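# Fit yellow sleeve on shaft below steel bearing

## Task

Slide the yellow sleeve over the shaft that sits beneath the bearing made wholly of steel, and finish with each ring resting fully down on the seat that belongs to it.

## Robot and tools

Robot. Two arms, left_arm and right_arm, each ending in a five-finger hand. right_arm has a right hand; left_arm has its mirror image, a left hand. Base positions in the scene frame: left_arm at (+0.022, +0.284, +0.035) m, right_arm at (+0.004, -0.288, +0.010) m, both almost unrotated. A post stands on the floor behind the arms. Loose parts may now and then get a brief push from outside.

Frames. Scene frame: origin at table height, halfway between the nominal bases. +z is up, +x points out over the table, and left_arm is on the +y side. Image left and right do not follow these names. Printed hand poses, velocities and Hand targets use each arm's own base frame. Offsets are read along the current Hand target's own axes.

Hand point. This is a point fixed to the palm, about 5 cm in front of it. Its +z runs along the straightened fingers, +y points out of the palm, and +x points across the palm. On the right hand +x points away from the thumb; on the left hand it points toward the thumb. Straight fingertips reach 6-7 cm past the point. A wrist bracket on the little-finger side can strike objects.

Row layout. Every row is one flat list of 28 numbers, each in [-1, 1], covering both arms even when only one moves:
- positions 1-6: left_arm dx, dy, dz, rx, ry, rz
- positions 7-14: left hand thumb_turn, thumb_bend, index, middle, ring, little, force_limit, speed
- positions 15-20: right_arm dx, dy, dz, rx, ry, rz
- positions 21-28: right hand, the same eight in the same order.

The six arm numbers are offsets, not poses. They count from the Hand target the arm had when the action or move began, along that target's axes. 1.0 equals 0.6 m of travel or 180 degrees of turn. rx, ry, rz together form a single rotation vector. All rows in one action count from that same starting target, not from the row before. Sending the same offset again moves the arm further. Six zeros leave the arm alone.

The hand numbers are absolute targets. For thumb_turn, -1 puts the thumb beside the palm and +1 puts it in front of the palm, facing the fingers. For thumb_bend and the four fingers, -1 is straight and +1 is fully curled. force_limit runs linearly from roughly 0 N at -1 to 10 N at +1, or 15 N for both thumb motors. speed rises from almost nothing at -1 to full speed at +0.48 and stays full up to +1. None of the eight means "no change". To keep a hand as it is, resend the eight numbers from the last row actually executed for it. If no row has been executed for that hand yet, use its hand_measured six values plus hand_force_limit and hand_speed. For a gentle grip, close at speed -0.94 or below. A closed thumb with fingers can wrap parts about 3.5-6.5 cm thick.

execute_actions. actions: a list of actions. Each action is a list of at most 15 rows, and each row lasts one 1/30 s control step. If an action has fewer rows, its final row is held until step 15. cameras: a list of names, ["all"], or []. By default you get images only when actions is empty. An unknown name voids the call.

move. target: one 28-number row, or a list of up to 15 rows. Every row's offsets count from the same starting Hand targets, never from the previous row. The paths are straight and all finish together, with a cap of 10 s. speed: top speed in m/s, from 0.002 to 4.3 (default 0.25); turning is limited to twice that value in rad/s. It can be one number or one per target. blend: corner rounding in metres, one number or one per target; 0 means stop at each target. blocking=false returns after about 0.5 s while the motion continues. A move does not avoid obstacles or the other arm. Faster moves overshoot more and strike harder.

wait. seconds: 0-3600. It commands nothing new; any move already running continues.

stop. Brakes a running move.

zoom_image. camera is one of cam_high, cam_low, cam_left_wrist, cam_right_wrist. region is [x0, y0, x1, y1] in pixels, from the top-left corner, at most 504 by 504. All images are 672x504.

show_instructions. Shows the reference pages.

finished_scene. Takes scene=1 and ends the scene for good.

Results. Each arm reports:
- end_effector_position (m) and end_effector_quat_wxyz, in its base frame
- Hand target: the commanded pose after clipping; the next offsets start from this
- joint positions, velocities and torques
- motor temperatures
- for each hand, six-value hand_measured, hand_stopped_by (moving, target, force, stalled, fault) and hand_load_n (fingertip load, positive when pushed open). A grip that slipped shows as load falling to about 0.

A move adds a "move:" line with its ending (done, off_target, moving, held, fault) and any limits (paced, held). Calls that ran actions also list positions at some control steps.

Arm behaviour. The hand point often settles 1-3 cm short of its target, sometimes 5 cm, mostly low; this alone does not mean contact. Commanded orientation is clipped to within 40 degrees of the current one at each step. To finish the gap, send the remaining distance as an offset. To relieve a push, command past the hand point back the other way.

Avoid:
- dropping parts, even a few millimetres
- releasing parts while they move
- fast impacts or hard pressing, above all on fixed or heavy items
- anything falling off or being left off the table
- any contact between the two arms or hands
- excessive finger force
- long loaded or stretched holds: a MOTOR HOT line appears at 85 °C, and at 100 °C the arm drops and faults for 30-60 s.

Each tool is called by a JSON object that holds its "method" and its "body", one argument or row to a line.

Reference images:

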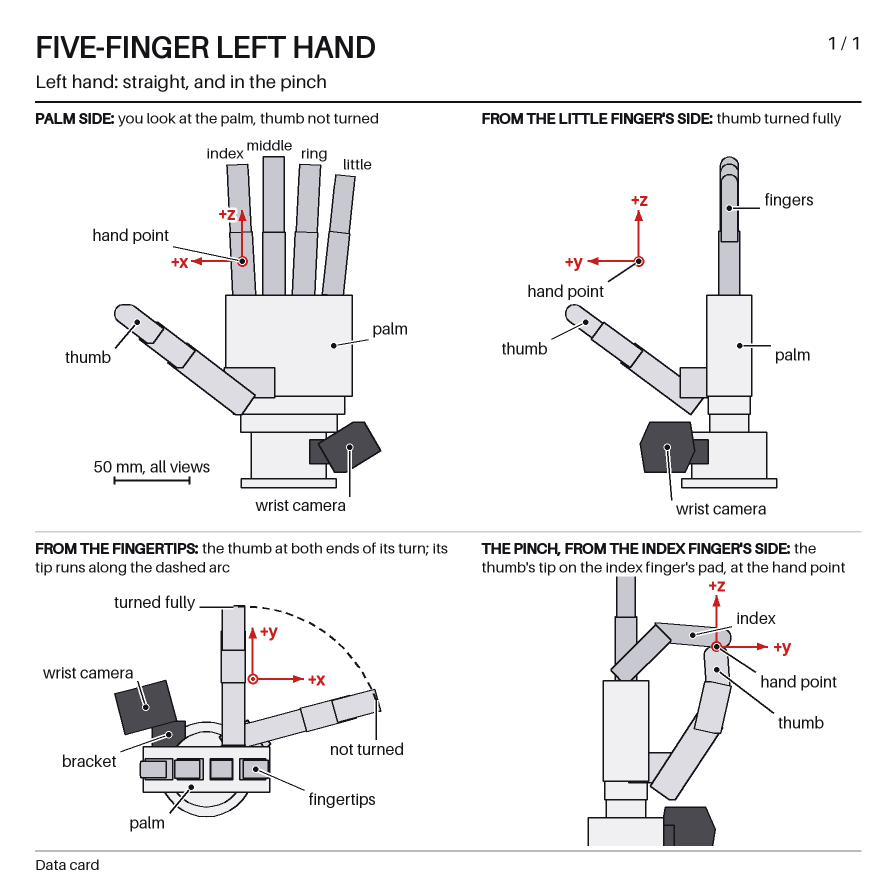

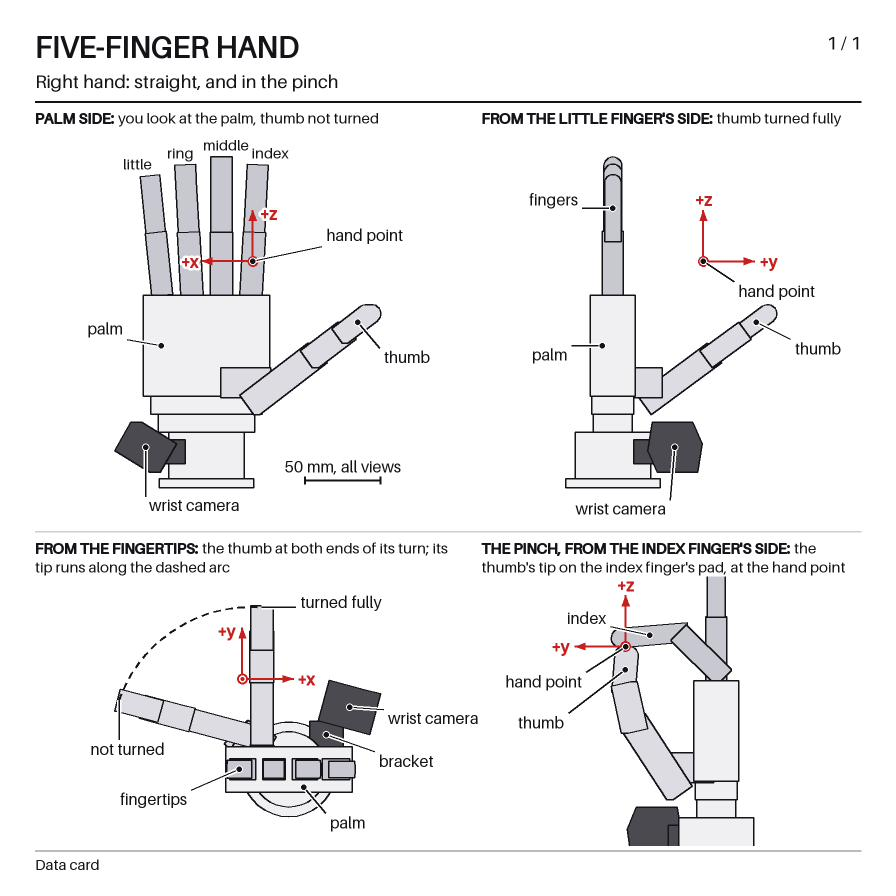

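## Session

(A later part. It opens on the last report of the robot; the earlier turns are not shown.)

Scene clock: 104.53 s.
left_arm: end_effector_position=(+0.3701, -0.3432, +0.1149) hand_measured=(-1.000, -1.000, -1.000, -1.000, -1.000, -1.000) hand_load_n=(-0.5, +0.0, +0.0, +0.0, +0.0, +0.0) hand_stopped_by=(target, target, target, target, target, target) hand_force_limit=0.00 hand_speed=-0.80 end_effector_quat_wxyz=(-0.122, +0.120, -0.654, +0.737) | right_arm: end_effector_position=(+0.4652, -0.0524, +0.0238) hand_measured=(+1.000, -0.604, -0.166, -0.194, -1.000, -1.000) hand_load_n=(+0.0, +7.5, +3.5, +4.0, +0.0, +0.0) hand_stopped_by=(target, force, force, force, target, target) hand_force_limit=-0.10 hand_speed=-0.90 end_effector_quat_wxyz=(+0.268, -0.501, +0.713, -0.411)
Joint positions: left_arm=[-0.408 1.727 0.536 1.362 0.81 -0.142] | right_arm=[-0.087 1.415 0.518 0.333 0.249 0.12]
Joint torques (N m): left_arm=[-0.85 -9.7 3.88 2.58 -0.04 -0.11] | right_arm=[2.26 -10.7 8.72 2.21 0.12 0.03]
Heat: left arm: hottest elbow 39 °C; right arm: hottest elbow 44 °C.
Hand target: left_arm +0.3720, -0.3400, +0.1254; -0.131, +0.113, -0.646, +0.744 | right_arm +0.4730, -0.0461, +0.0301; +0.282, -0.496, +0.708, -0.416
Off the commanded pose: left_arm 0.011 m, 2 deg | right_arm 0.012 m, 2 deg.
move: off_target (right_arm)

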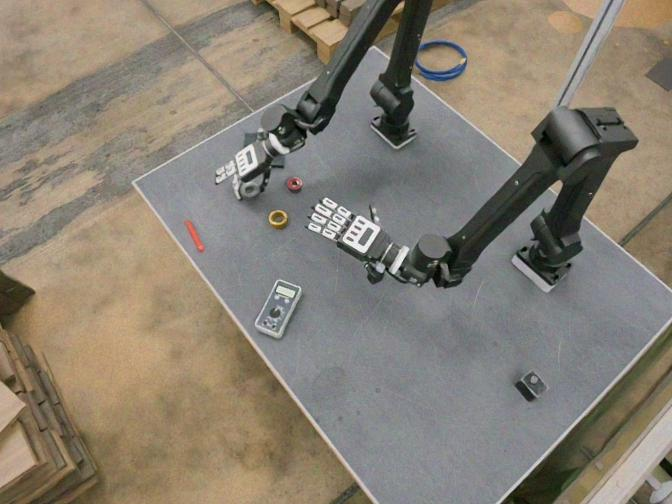

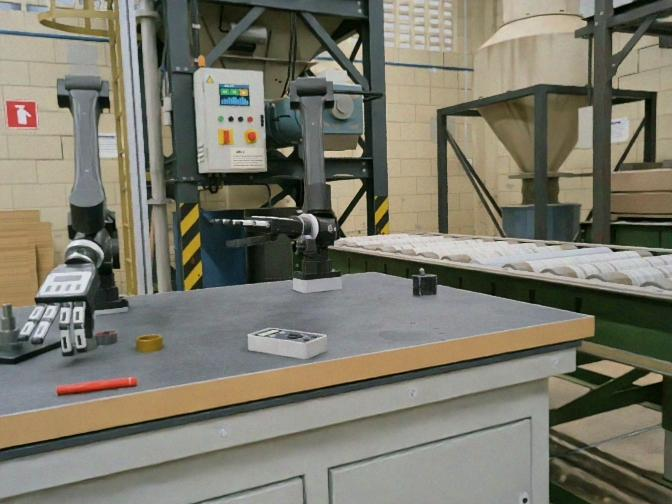

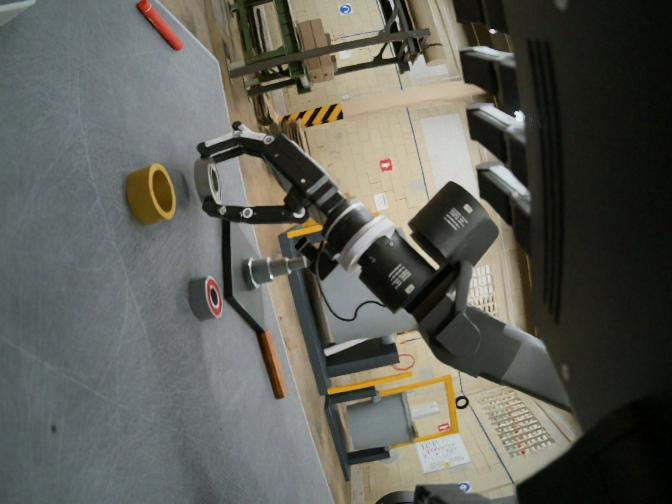

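{"method": "move", "body": {
  "target": [0,0,0,0,0,0,-1,-1,-1,-1,-1,-1,0,-0.8,0,0.0175,0.0097,0,0,0,1,-0.1,0.2,0.2,-1,-1,-0.1,-0.9],
  "cameras": ["cam_low","cam_left_wrist"],
  "speed": 0.05
}}

{"method": "zoom_image", "body": {
  "camera": "cam_low",
  "region": [40, 310, 120, 380]
}}

{"method": "zoom_image", "body": {
  "camera": "cam_left_wrist",
  "region": [170, 120, 250, 220]
}}

Scene clock: 105.60 s.
left_arm: end_effector_position=(+0.3701, -0.3432, +0.1149) hand_measured=(-1.000, -1.000, -1.000, -1.000, -1.000, -1.000) hand_load_n=(+0.0, +0.0, +0.0, +0.0, +0.0, +0.0) hand_stopped_by=(target, target, target, target, target, target) hand_force_limit=0.00 hand_speed=-0.80 end_effector_quat_wxyz=(-0.122, +0.120, -0.654, +0.737) | right_arm: end_effector_position=(+0.4656, -0.0524, +0.0126) hand_measured=(+1.000, -0.604, -0.166, -0.194, -1.000, -1.000) hand_load_n=(+0.0, +7.5, +3.5, +3.5, -0.5, +0.0) hand_stopped_by=(target, force, force, force, target, target) hand_force_limit=-0.10 hand_speed=-0.90 end_effector_quat_wxyz=(+0.269, -0.501, +0.713, -0.411)
Joint positions: left_arm=[-0.408 1.727 0.536 1.362 0.81 -0.142] | right_arm=[-0.087 1.453 0.508 0.382 0.249 0.121]
Joint torques (N m): left_arm=[-1.08 -9.7 3.85 2.62 -0.03 -0.11] | right_arm=[2.02 -11.46 8.28 2.18 0.11 0.05]
Heat: left arm: hottest elbow 39 °C; right arm: hottest elbow 43 °C.
Hand target: left_arm +0.3720, -0.3400, +0.1254; -0.131, +0.113, -0.646, +0.744 | right_arm +0.4728, -0.0461, +0.0181; +0.282, -0.496, +0.709, -0.416
Off the commanded pose: left_arm 0.011 m, 2 deg | right_arm 0.011 m, 2 deg.
move: off_target (right_arm)

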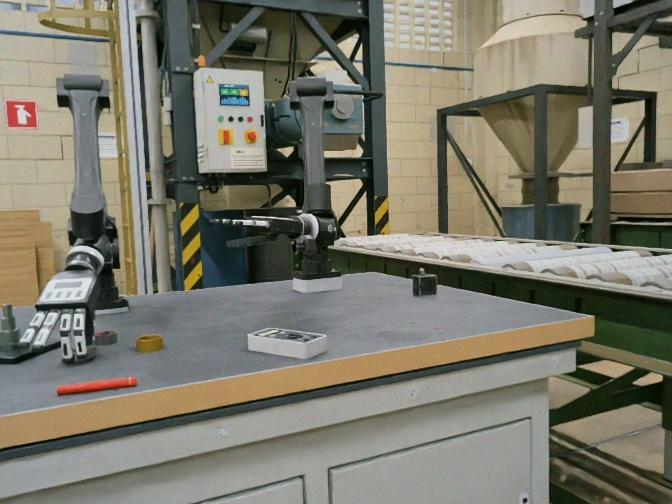

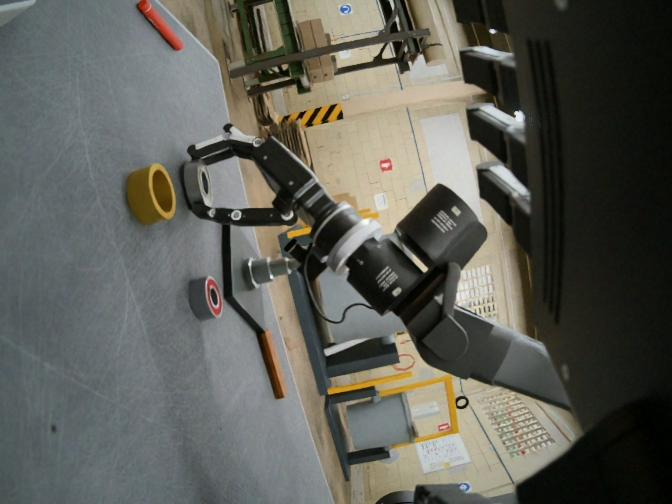

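Scaled by 6.300 from the camera's image (finer frame: 960x720).

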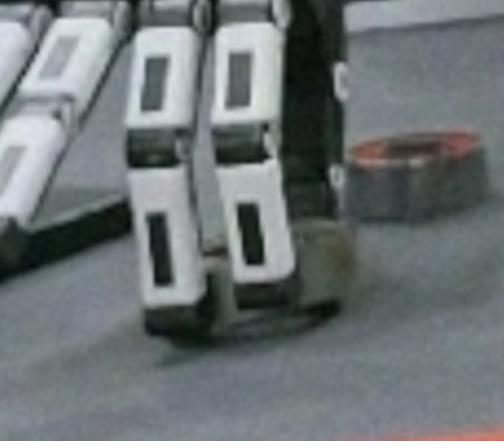

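Scaled by 5.040 from the camera's image (finer frame: 960x720).

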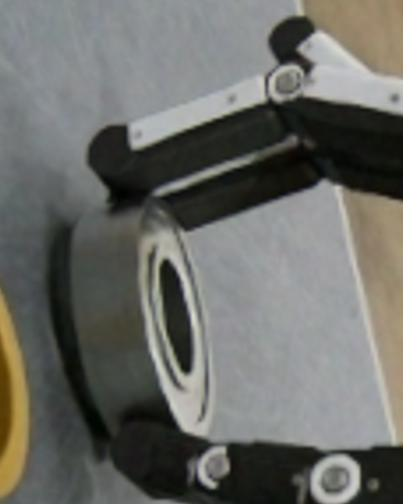

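{"method": "move", "body": {
  "target": [0,0,0,0,0,0,-1,-1,-1,-1,-1,-1,0,-0.8,0,0.0036,0.002,0,0,0,1,-0.1,0.2,0.2,-1,-1,-0.1,-0.9],
  "cameras": ["cam_low","cam_left_wrist"],
  "speed": 0.02
}}

{"method": "zoom_image", "body": {
  "camera": "cam_low",
  "region": [40, 310, 120, 380]
}}

{"method": "zoom_image", "body": {
  "camera": "cam_left_wrist",
  "region": [170, 120, 250, 220]
}}

Scene clock: 106.53 s.
left_arm: end_effector_position=(+0.3701, -0.3432, +0.1149) hand_measured=(-1.000, -1.000, -1.000, -1.000, -1.000, -1.000) hand_load_n=(-0.5, +0.0, +0.0, +0.0, +0.0, +0.0) hand_stopped_by=(target, target, target, target, target, target) hand_force_limit=0.00 hand_speed=-0.80 end_effector_quat_wxyz=(-0.122, +0.120, -0.654, +0.737) | right_arm: end_effector_position=(+0.4670, -0.0525, +0.0128) hand_measured=(+1.000, -0.604, -0.166, -0.194, -1.000, -1.000) hand_load_n=(+0.0, +7.5, +3.5, +4.0, +0.0, +0.0) hand_stopped_by=(target, force, force, force, target, target) hand_force_limit=-0.10 hand_speed=-0.90 end_effector_quat_wxyz=(+0.271, -0.500, +0.712, -0.413)
Joint positions: left_arm=[-0.408 1.727 0.536 1.362 0.81 -0.142] | right_arm=[-0.087 1.457 0.508 0.392 0.249 0.121]
Joint torques (N m): left_arm=[-1.03 -9.82 3.89 2.65 -0.04 -0.12] | right_arm=[2.02 -11.22 8.1 2.22 0.12 0.07]
Heat: left arm: hottest elbow 38 °C; right arm: hottest elbow 43 °C.
Hand target: left_arm +0.3720, -0.3400, +0.1254; -0.131, +0.113, -0.646, +0.744 | right_arm +0.4728, -0.0462, +0.0156; +0.282, -0.496, +0.709, -0.416
Off the commanded pose: left_arm 0.011 m, 2 deg | right_arm 0.009 m, 1 deg.
move: done

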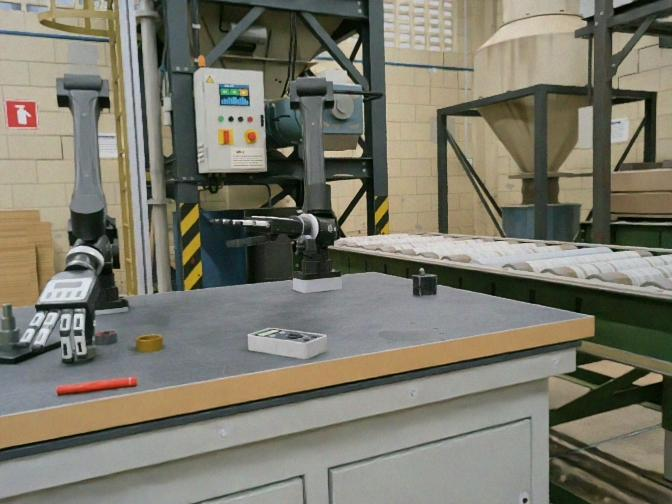

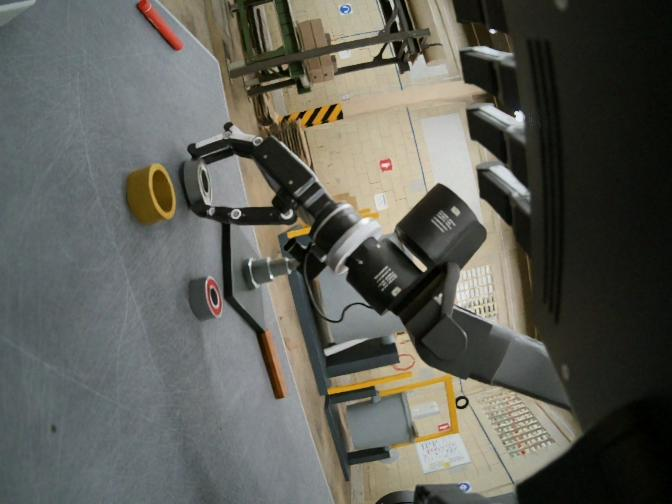

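Scaled by 6.300 from the camera's image (finer frame: 960x720).

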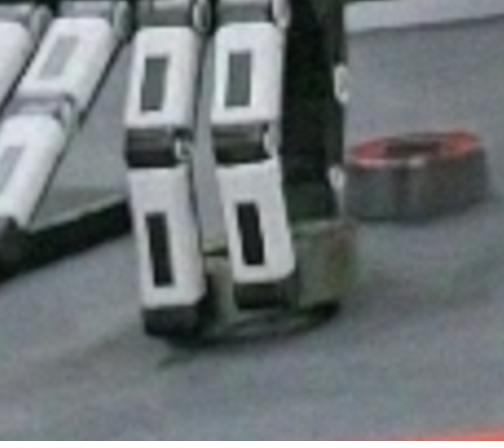

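Scaled by 5.040 from the camera's image (finer frame: 960x720).

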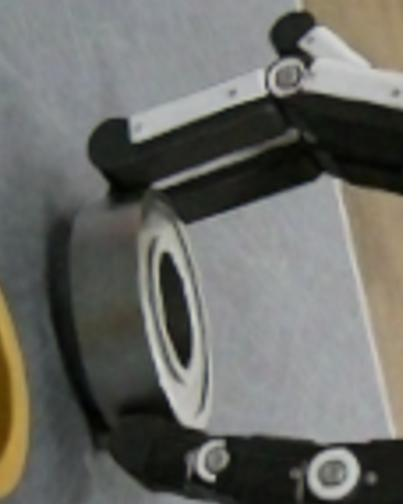

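{"method": "move", "body": {
  "target": [0,0,0,0,0,0,-1,-1,-1,-1,-1,-1,0,-0.8,0,0.0036,0.002,-0.0139,0,0,1,-0.1,0.2,0.2,-1,-1,-0.1,-0.9],
  "cameras": ["cam_low","cam_left_wrist"],
  "speed": 0.02
}}

{"method": "zoom_image", "body": {
  "camera": "cam_low",
  "region": [40, 310, 120, 380]
}}

{"method": "zoom_image", "body": {
  "camera": "cam_left_wrist",
  "region": [170, 120, 250, 220]
}}

Scene clock: 108.43 s.
left_arm: end_effector_position=(+0.3701, -0.3432, +0.1149) hand_measured=(-1.000, -1.000, -1.000, -1.000, -1.000, -1.000) hand_load_n=(-0.5, +0.0, +0.0, +0.0, +0.0, +0.0) hand_stopped_by=(target, target, target, target, target, target) hand_force_limit=0.00 hand_speed=-0.80 end_effector_quat_wxyz=(-0.122, +0.120, -0.654, +0.737) | right_arm: end_effector_position=(+0.4621, -0.0512, +0.0075) hand_measured=(+1.000, -0.604, -0.166, -0.194, -1.000, -1.000) hand_load_n=(+0.0, +7.0, +3.5, +5.0, +0.0, +0.0) hand_stopped_by=(target, force, force, force, target, target) hand_force_limit=-0.10 hand_speed=-0.90 end_effector_quat_wxyz=(+0.264, -0.503, +0.718, -0.403)
Joint positions: left_arm=[-0.408 1.727 0.536 1.362 0.81 -0.142] | right_arm=[-0.087 1.457 0.509 0.362 0.247 0.128]
Joint torques (N m): left_arm=[-1.03 -9.76 3.88 2.63 -0.05 -0.12] | right_arm=[1.44 -10.93 10.3 0.66 -0.1 0.01]
Heat: left arm: hottest elbow 38 °C; right arm: hottest elbow 43 °C.
Hand target: left_arm +0.3720, -0.3400, +0.1254; -0.131, +0.113, -0.646, +0.744 | right_arm +0.4727, -0.0462, +0.0131; +0.271, -0.502, +0.717, -0.400
Off the commanded pose: left_arm 0.011 m, 2 deg | right_arm 0.013 m, 1 deg.
move: off_target (right_arm)

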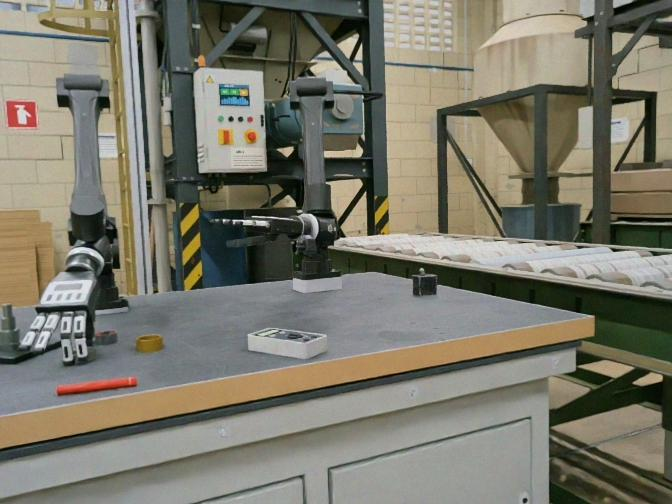

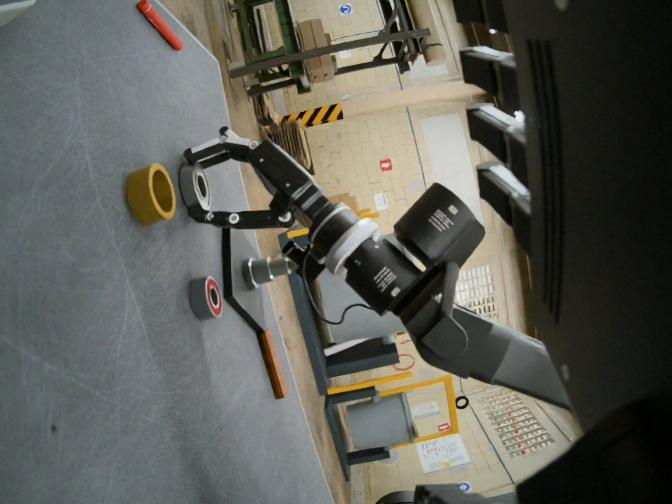

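Scaled by 6.300 from the camera's image (finer frame: 960x720).

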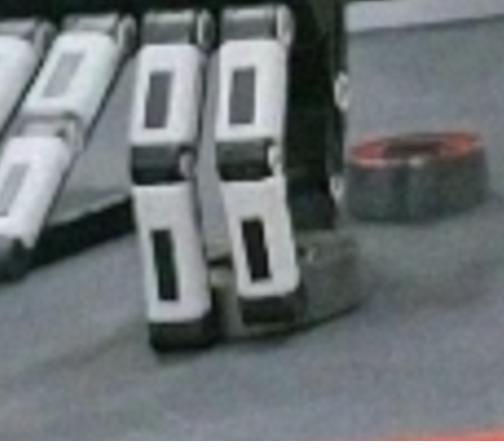

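Scaled by 5.040 from the camera's image (finer frame: 960x720).

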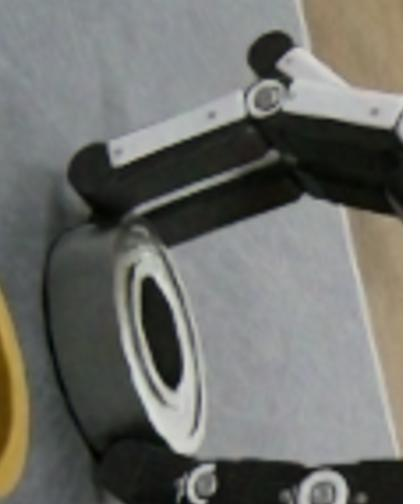

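{"method": "move", "body": {
  "target": [0,0,0,0,0,0,-1,-1,-1,-1,-1,-1,0,-0.8,0,0,0,0,0,0,1,-0.85,-0.5,-0.5,-1,-1,-0.1,-0.8],
  "cameras": ["cam_left_wrist","cam_right_wrist"],
  "speed": 0.02
}}

Scene clock: 109.83 s.
left_arm: end_effector_position=(+0.3701, -0.3432, +0.1149) hand_measured=(-1.000, -1.000, -1.000, -1.000, -1.000, -1.000) hand_load_n=(+0.0, +0.0, +0.0, +0.0, +0.0, +0.0) hand_stopped_by=(target, target, target, target, target, target) hand_force_limit=0.00 hand_speed=-0.80 end_effector_quat_wxyz=(-0.122, +0.120, -0.654, +0.737) | right_arm: end_effector_position=(+0.4619, -0.0505, +0.0072) hand_measured=(+1.000, -0.848, -0.500, -0.500, -1.000, -1.000) hand_load_n=(-0.5, -1.5, +0.0, +0.0, +0.0, +0.0) hand_stopped_by=(target, target, target, target, target, target) hand_force_limit=-0.10 hand_speed=-0.80 end_effector_quat_wxyz=(+0.263, -0.502, +0.720, -0.400)
Joint positions: left_arm=[-0.408 1.727 0.536 1.362 0.81 -0.142] | right_arm=[-0.087 1.456 0.512 0.353 0.245 0.134]
Joint torques (N m): left_arm=[-1.03 -9.88 3.88 2.61 -0.05 -0.11] | right_arm=[2.02 -10.99 10.03 1.05 -0.03 0]
Heat: left arm: hottest elbow 38 °C; right arm: hottest elbow 43 °C.
Hand target: left_arm +0.3720, -0.3400, +0.1254; -0.131, +0.113, -0.646, +0.744 | right_arm +0.4727, -0.0462, +0.0131; +0.271, -0.502, +0.718, -0.400
Off the commanded pose: left_arm 0.011 m, 2 deg | right_arm 0.013 m, 1 deg.
move: done

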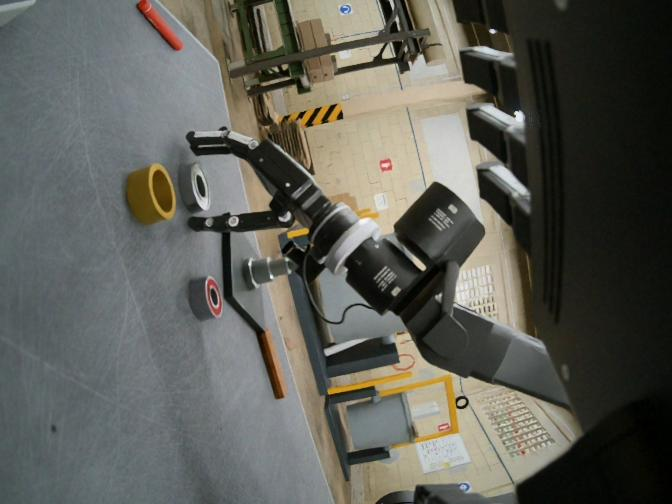

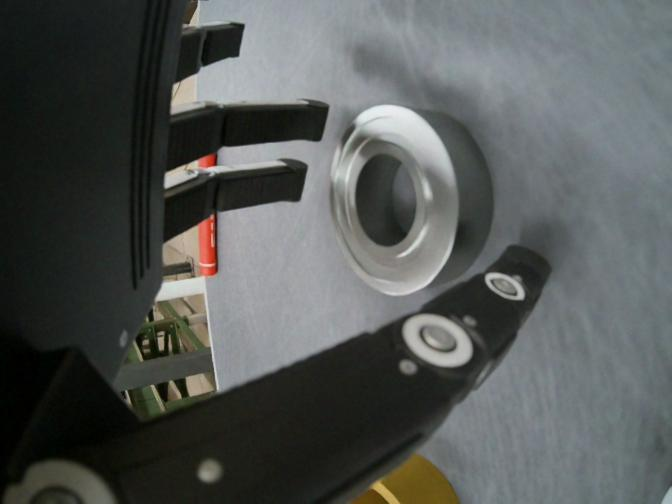

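{"method": "move", "body": {
  "target": [
    [0,0,0,0,0,0,-1,-1,-1,-1,-1,-1,0,-0.8,0,-0.1693,-0.1063,0,0,0,1,-0.85,-0.5,-0.5,-1,-1,-0.1,-0.8],
    [0,0,0,0,0,0,-1,-1,-1,-1,-1,-1,0,-0.8,-0.183,-0.1387,-0.1552,0,0,0,1,-0.85,-0.5,-0.5,-1,-1,-0.1,-0.8]
  ],
  "cameras": ["all"],
  "blend": 0.01,
  "speed": [0.06,0.12]
}}

Scene clock: 128.40 s.
left_arm: end_effector_position=(+0.3701, -0.3432, +0.1149) hand_measured=(-1.000, -1.000, -1.000, -1.000, -1.000, -1.000) hand_load_n=(+0.0, +0.0, -0.5, +0.0, +0.0, +0.0) hand_stopped_by=(target, target, target, target, target, target) hand_force_limit=0.00 hand_speed=-0.80 end_effector_quat_wxyz=(-0.122, +0.120, -0.654, +0.737) | right_arm: end_effector_position=(+0.4602, +0.0618, +0.1114) hand_measured=(+1.000, -0.850, -0.500, -0.500, -1.000, -1.000) hand_load_n=(+0.0, +0.0, -0.5, -0.5, +0.0, +0.0) hand_stopped_by=(target, target, target, target, target, target) hand_force_limit=-0.10 hand_speed=-0.80 end_effector_quat_wxyz=(+0.254, -0.511, +0.719, -0.396)
Joint positions: left_arm=[-0.408 1.727 0.536 1.362 0.81 -0.142] | right_arm=[0.247 1.217 0.693 -0.167 0.51 0.337]
Joint torques (N m): left_arm=[-0.91 -9.52 3.88 2.65 -0.04 -0.12] | right_arm=[1.67 -8.88 15.27 0.9 0.26 0.01]
Heat: left arm: hottest elbow 38 °C; right arm: hottest elbow 44 °C.
Hand target: left_arm +0.3720, -0.3400, +0.1254; -0.131, +0.113, -0.646, +0.744 | right_arm +0.4795, +0.0704, +0.1319; +0.271, -0.502, +0.717, -0.400
Off the commanded pose: left_arm 0.011 m, 2 deg | right_arm 0.029 m, 2 deg.
move: off_target (right_arm)

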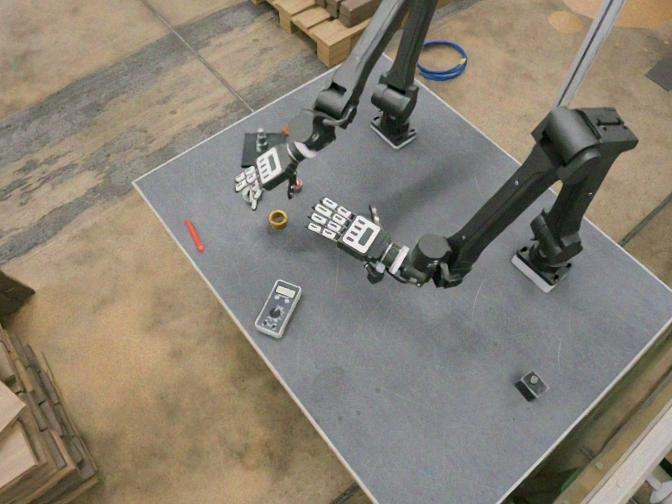

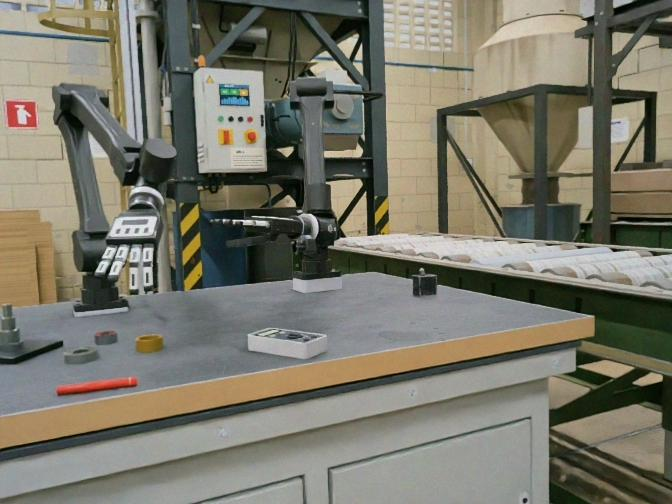

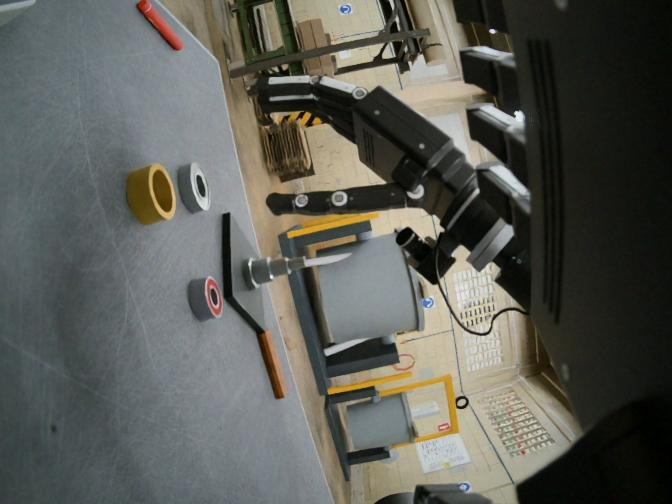

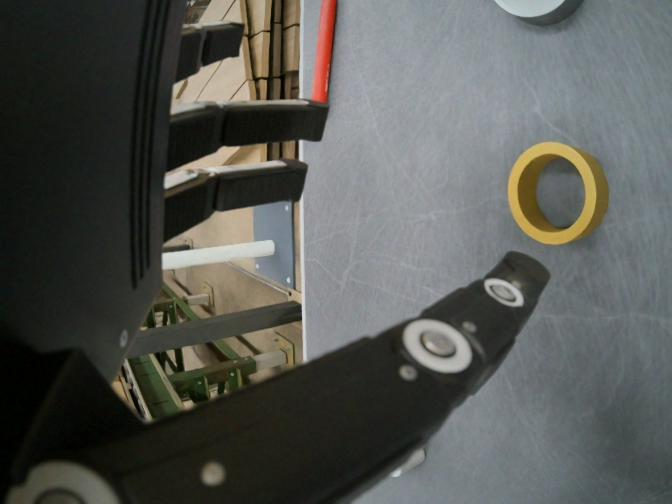

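{"method": "move", "body": {
  "target": [0,0,0,0,0,0,-1,-1,-1,-1,-1,-1,0,-0.8,-0.0058,0.127,0.0672,0,0,0,1,-0.9,-0.6,-0.6,-1,-1,-0.1,-0.8],
  "cameras": ["cam_high","cam_low","cam_left_wrist","cam_right_wrist"],
  "speed": 0.1
}}

{"method": "zoom_image", "body": {
  "camera": "cam_left_wrist",
  "region": [100, 70, 300, 270]
}}

Scene clock: 130.97 s.
left_arm: end_effector_position=(+0.3701, -0.3432, +0.1149) hand_measured=(-1.000, -1.000, -1.000, -1.000, -1.000, -1.000) hand_load_n=(-0.5, +0.0, +0.0, +0.0, +0.0, +0.0) hand_stopped_by=(target, target, target, target, target, target) hand_force_limit=0.00 hand_speed=-0.80 end_effector_quat_wxyz=(-0.122, +0.120, -0.654, +0.737) | right_arm: end_effector_position=(+0.4724, +0.0673, +0.0463) hand_measured=(+1.000, -0.900, -0.600, -0.600, -1.000, -1.000) hand_load_n=(+0.0, +0.0, +0.0, +0.0, +0.0, +0.0) hand_stopped_by=(target, target, target, target, target, target) hand_force_limit=-0.10 hand_speed=-0.80 end_effector_quat_wxyz=(+0.263, -0.503, +0.719, -0.401)
Joint positions: left_arm=[-0.408 1.727 0.536 1.362 0.81 -0.142] | right_arm=[0.256 1.389 0.617 0.099 0.523 0.349]
Joint torques (N m): left_arm=[-1.2 -9.7 3.89 2.66 -0.05 -0.12] | right_arm=[2.32 -10.58 9.02 1.91 0.27 0.06]
Heat: left arm: hottest elbow 38 °C; right arm: hottest elbow 44 °C.
Hand target: left_arm +0.3720, -0.3400, +0.1254; -0.131, +0.113, -0.646, +0.744 | right_arm +0.4741, +0.0746, +0.0458; +0.271, -0.502, +0.717, -0.400
Off the commanded pose: left_arm 0.011 m, 2 deg | right_arm 0.008 m, 1 deg.
move: done

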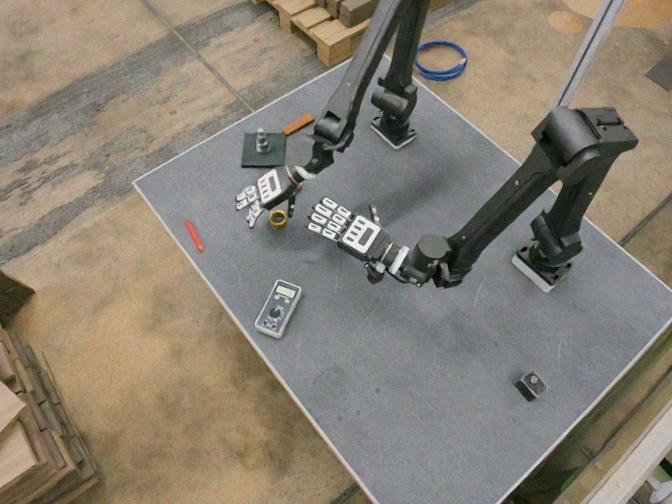

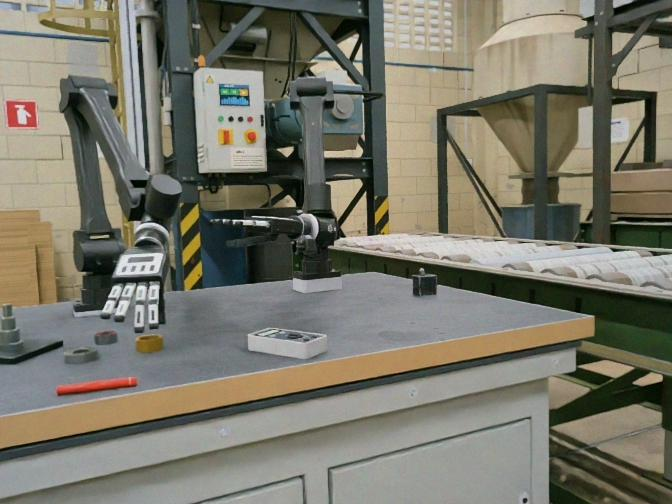

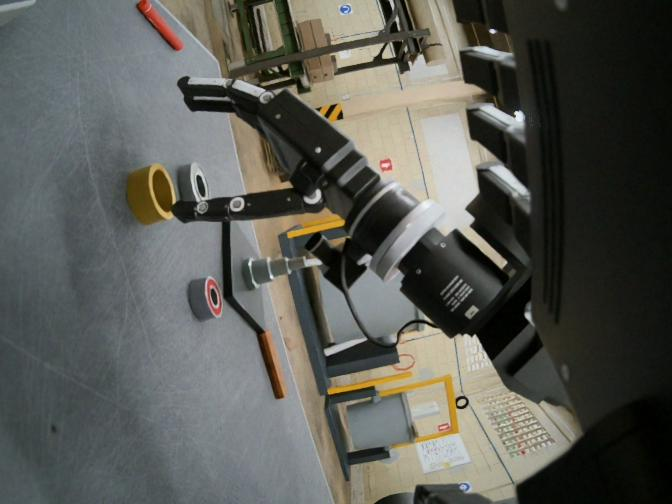

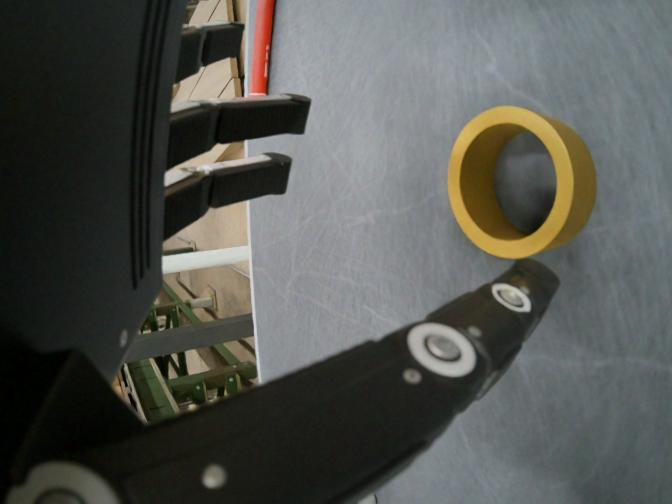

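Scaled by 2.520 from the camera's image (finer frame: 960x720).

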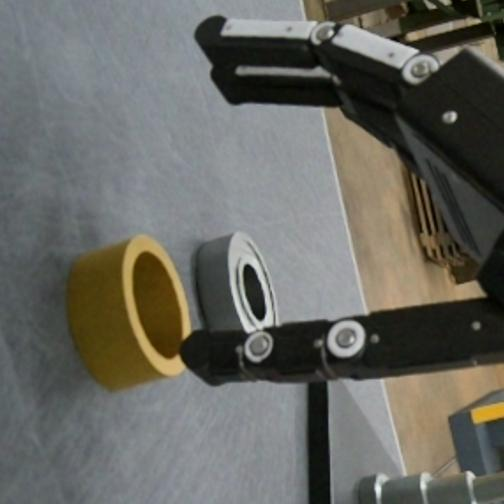

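{"method": "move", "body": {
  "target": [0,0,0,0,0,0,-1,-1,-1,-1,-1,-1,0,-0.8,0.0033,0.0425,-0.0363,0,0,0,1,-0.9,-0.6,-0.6,-1,-1,-0.1,-0.8],
  "cameras": ["cam_left_wrist","cam_right_wrist"],
  "speed": 0.1
}}

{"method": "zoom_image", "body": {
  "camera": "cam_left_wrist",
  "region": [100, 100, 300, 300]
}}

Scene clock: 132.77 s.
left_arm: end_effector_position=(+0.3701, -0.3432, +0.1149) hand_measured=(-1.000, -1.000, -1.000, -1.000, -1.000, -1.000) hand_load_n=(+0.0, +0.0, +0.0, +0.0, +0.0, +0.0) hand_stopped_by=(target, target, target, target, target, target) hand_force_limit=0.00 hand_speed=-0.80 end_effector_quat_wxyz=(-0.122, +0.120, -0.654, +0.737) | right_arm: end_effector_position=(+0.4395, +0.0769, +0.0264) hand_measured=(+1.000, -0.900, -0.600, -0.600, -1.000, -1.000) hand_load_n=(+0.0, +0.0, +0.0, +0.0, +0.0, +0.0) hand_stopped_by=(target, target, target, target, target, target) hand_force_limit=-0.10 hand_speed=-0.80 end_effector_quat_wxyz=(+0.254, -0.509, +0.719, -0.398)
Joint positions: left_arm=[-0.408 1.727 0.536 1.362 0.81 -0.142] | right_arm=[0.31 1.367 0.54 0.112 0.564 0.386]
Joint torques (N m): left_arm=[-0.91 -9.82 3.88 2.59 -0.04 -0.11] | right_arm=[2.08 -11.69 8.49 1.74 0.31 0.04]
Heat: left arm: hottest elbow 38 °C; right arm: hottest elbow 43 °C.
Hand target: left_arm +0.3720, -0.3400, +0.1254; -0.131, +0.113, -0.646, +0.744 | right_arm +0.4435, +0.0839, +0.0359; +0.271, -0.502, +0.717, -0.400
Off the commanded pose: left_arm 0.011 m, 2 deg | right_arm 0.012 m, 2 deg.
move: off_target (right_arm)

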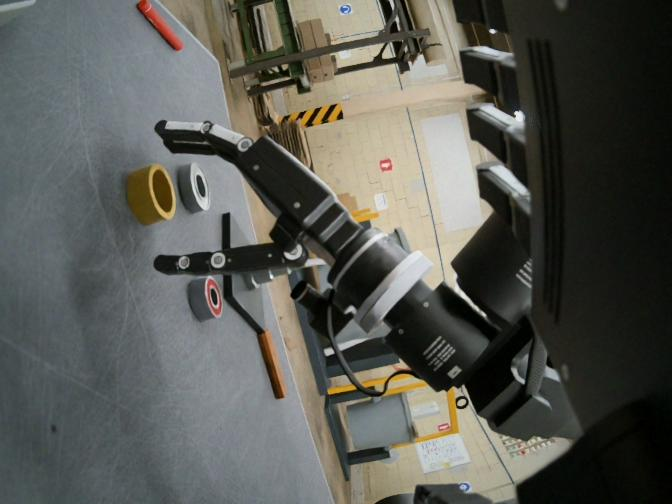

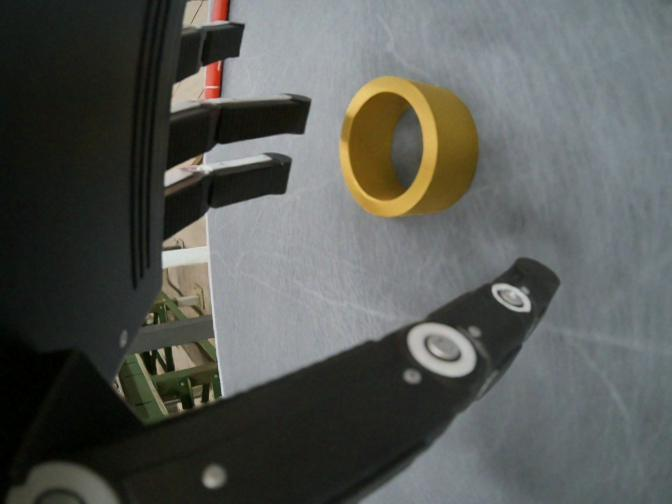

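Scaled by 2.520 from the camera's image (finer frame: 960x720).

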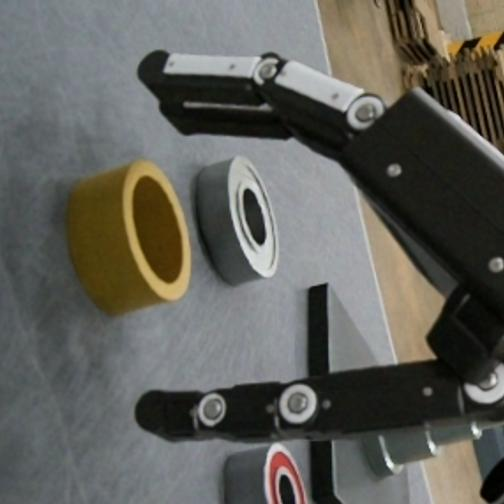

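{"method": "move", "body": {
  "target": [0,0,0,0,0,0,-1,-1,-1,-1,-1,-1,0,-0.8,0.025,-0.0052,0.0145,0,0,0,1,-0.9,-0.6,-0.6,-1,-1,-0.1,-0.8],
  "cameras": ["cam_high","cam_left_wrist","cam_right_wrist"],
  "speed": 0.06
}}

{"method": "zoom_image", "body": {
  "camera": "cam_left_wrist",
  "region": [100, 100, 300, 300]
}}

{"method": "zoom_image", "body": {
  "camera": "cam_high",
  "region": [210, 140, 330, 260]
}}

Scene clock: 136.30 s.
left_arm: end_effector_position=(+0.3701, -0.3432, +0.1149) hand_measured=(-1.000, -1.000, -1.000, -1.000, -1.000, -1.000) hand_load_n=(+0.0, +0.0, +0.0, -0.5, -0.5, +0.0) hand_stopped_by=(target, target, target, target, target, target) hand_force_limit=0.00 hand_speed=-0.80 end_effector_quat_wxyz=(-0.122, +0.120, -0.654, +0.737) | right_arm: end_effector_position=(+0.4435, +0.0711, +0.0272) hand_measured=(+1.000, -0.900, -0.600, -0.600, -1.000, -1.000) hand_load_n=(+0.0, +0.0, +0.0, +0.0, +0.0, +0.0) hand_stopped_by=(target, target, target, target, target, target) hand_force_limit=-0.10 hand_speed=-0.80 end_effector_quat_wxyz=(+0.264, -0.507, +0.720, -0.394)
Joint positions: left_arm=[-0.408 1.727 0.536 1.362 0.81 -0.142] | right_arm=[0.281 1.367 0.533 0.143 0.529 0.37]
Joint torques (N m): left_arm=[-0.91 -9.7 3.9 2.66 -0.03 -0.12] | right_arm=[0.38 -11.81 8.13 1.8 0.09 -0.17]
Heat: left arm: hottest elbow 38 °C; right arm: hottest elbow 43 °C.
Hand target: left_arm +0.3720, -0.3400, +0.1254; -0.131, +0.113, -0.646, +0.744 | right_arm +0.4466, +0.0667, +0.0340; +0.271, -0.502, +0.717, -0.400
Off the commanded pose: left_arm 0.011 m, 2 deg | right_arm 0.009 m, 1 deg.
move: done

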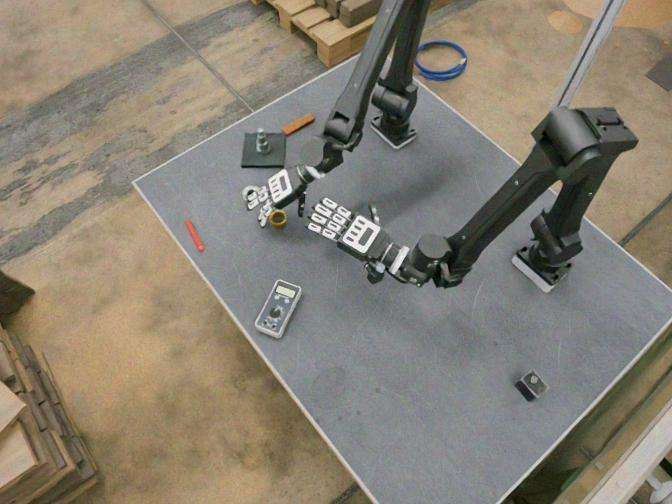

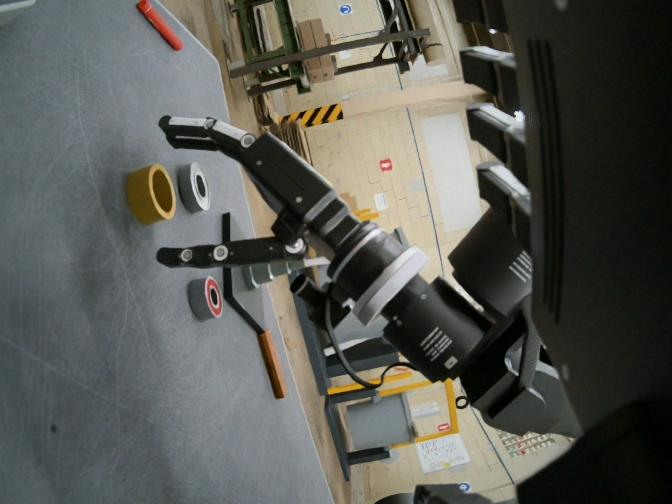

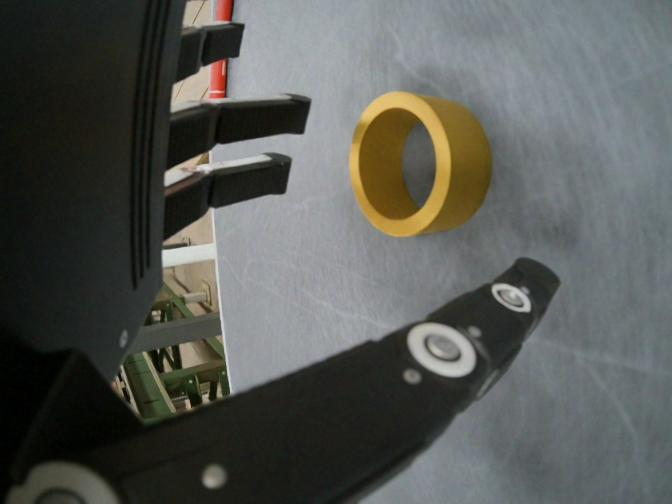

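Scaled by 2.520 from the camera's image (finer frame: 960x720).

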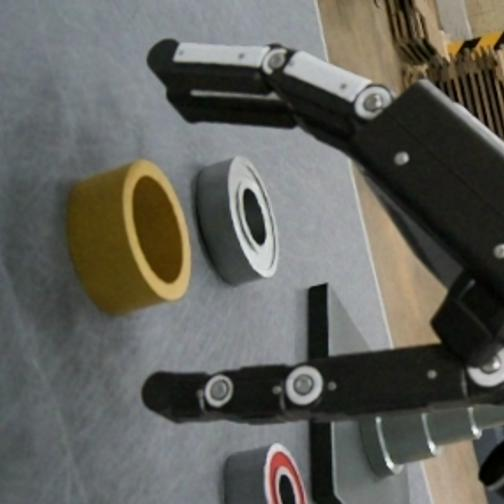

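Scaled by 4.200 from the camera's image (finer frame: 960x720).

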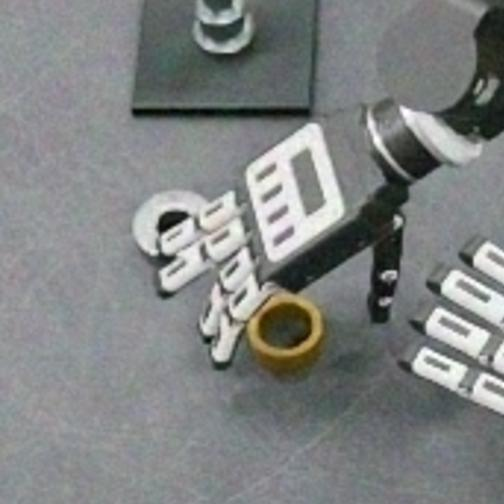

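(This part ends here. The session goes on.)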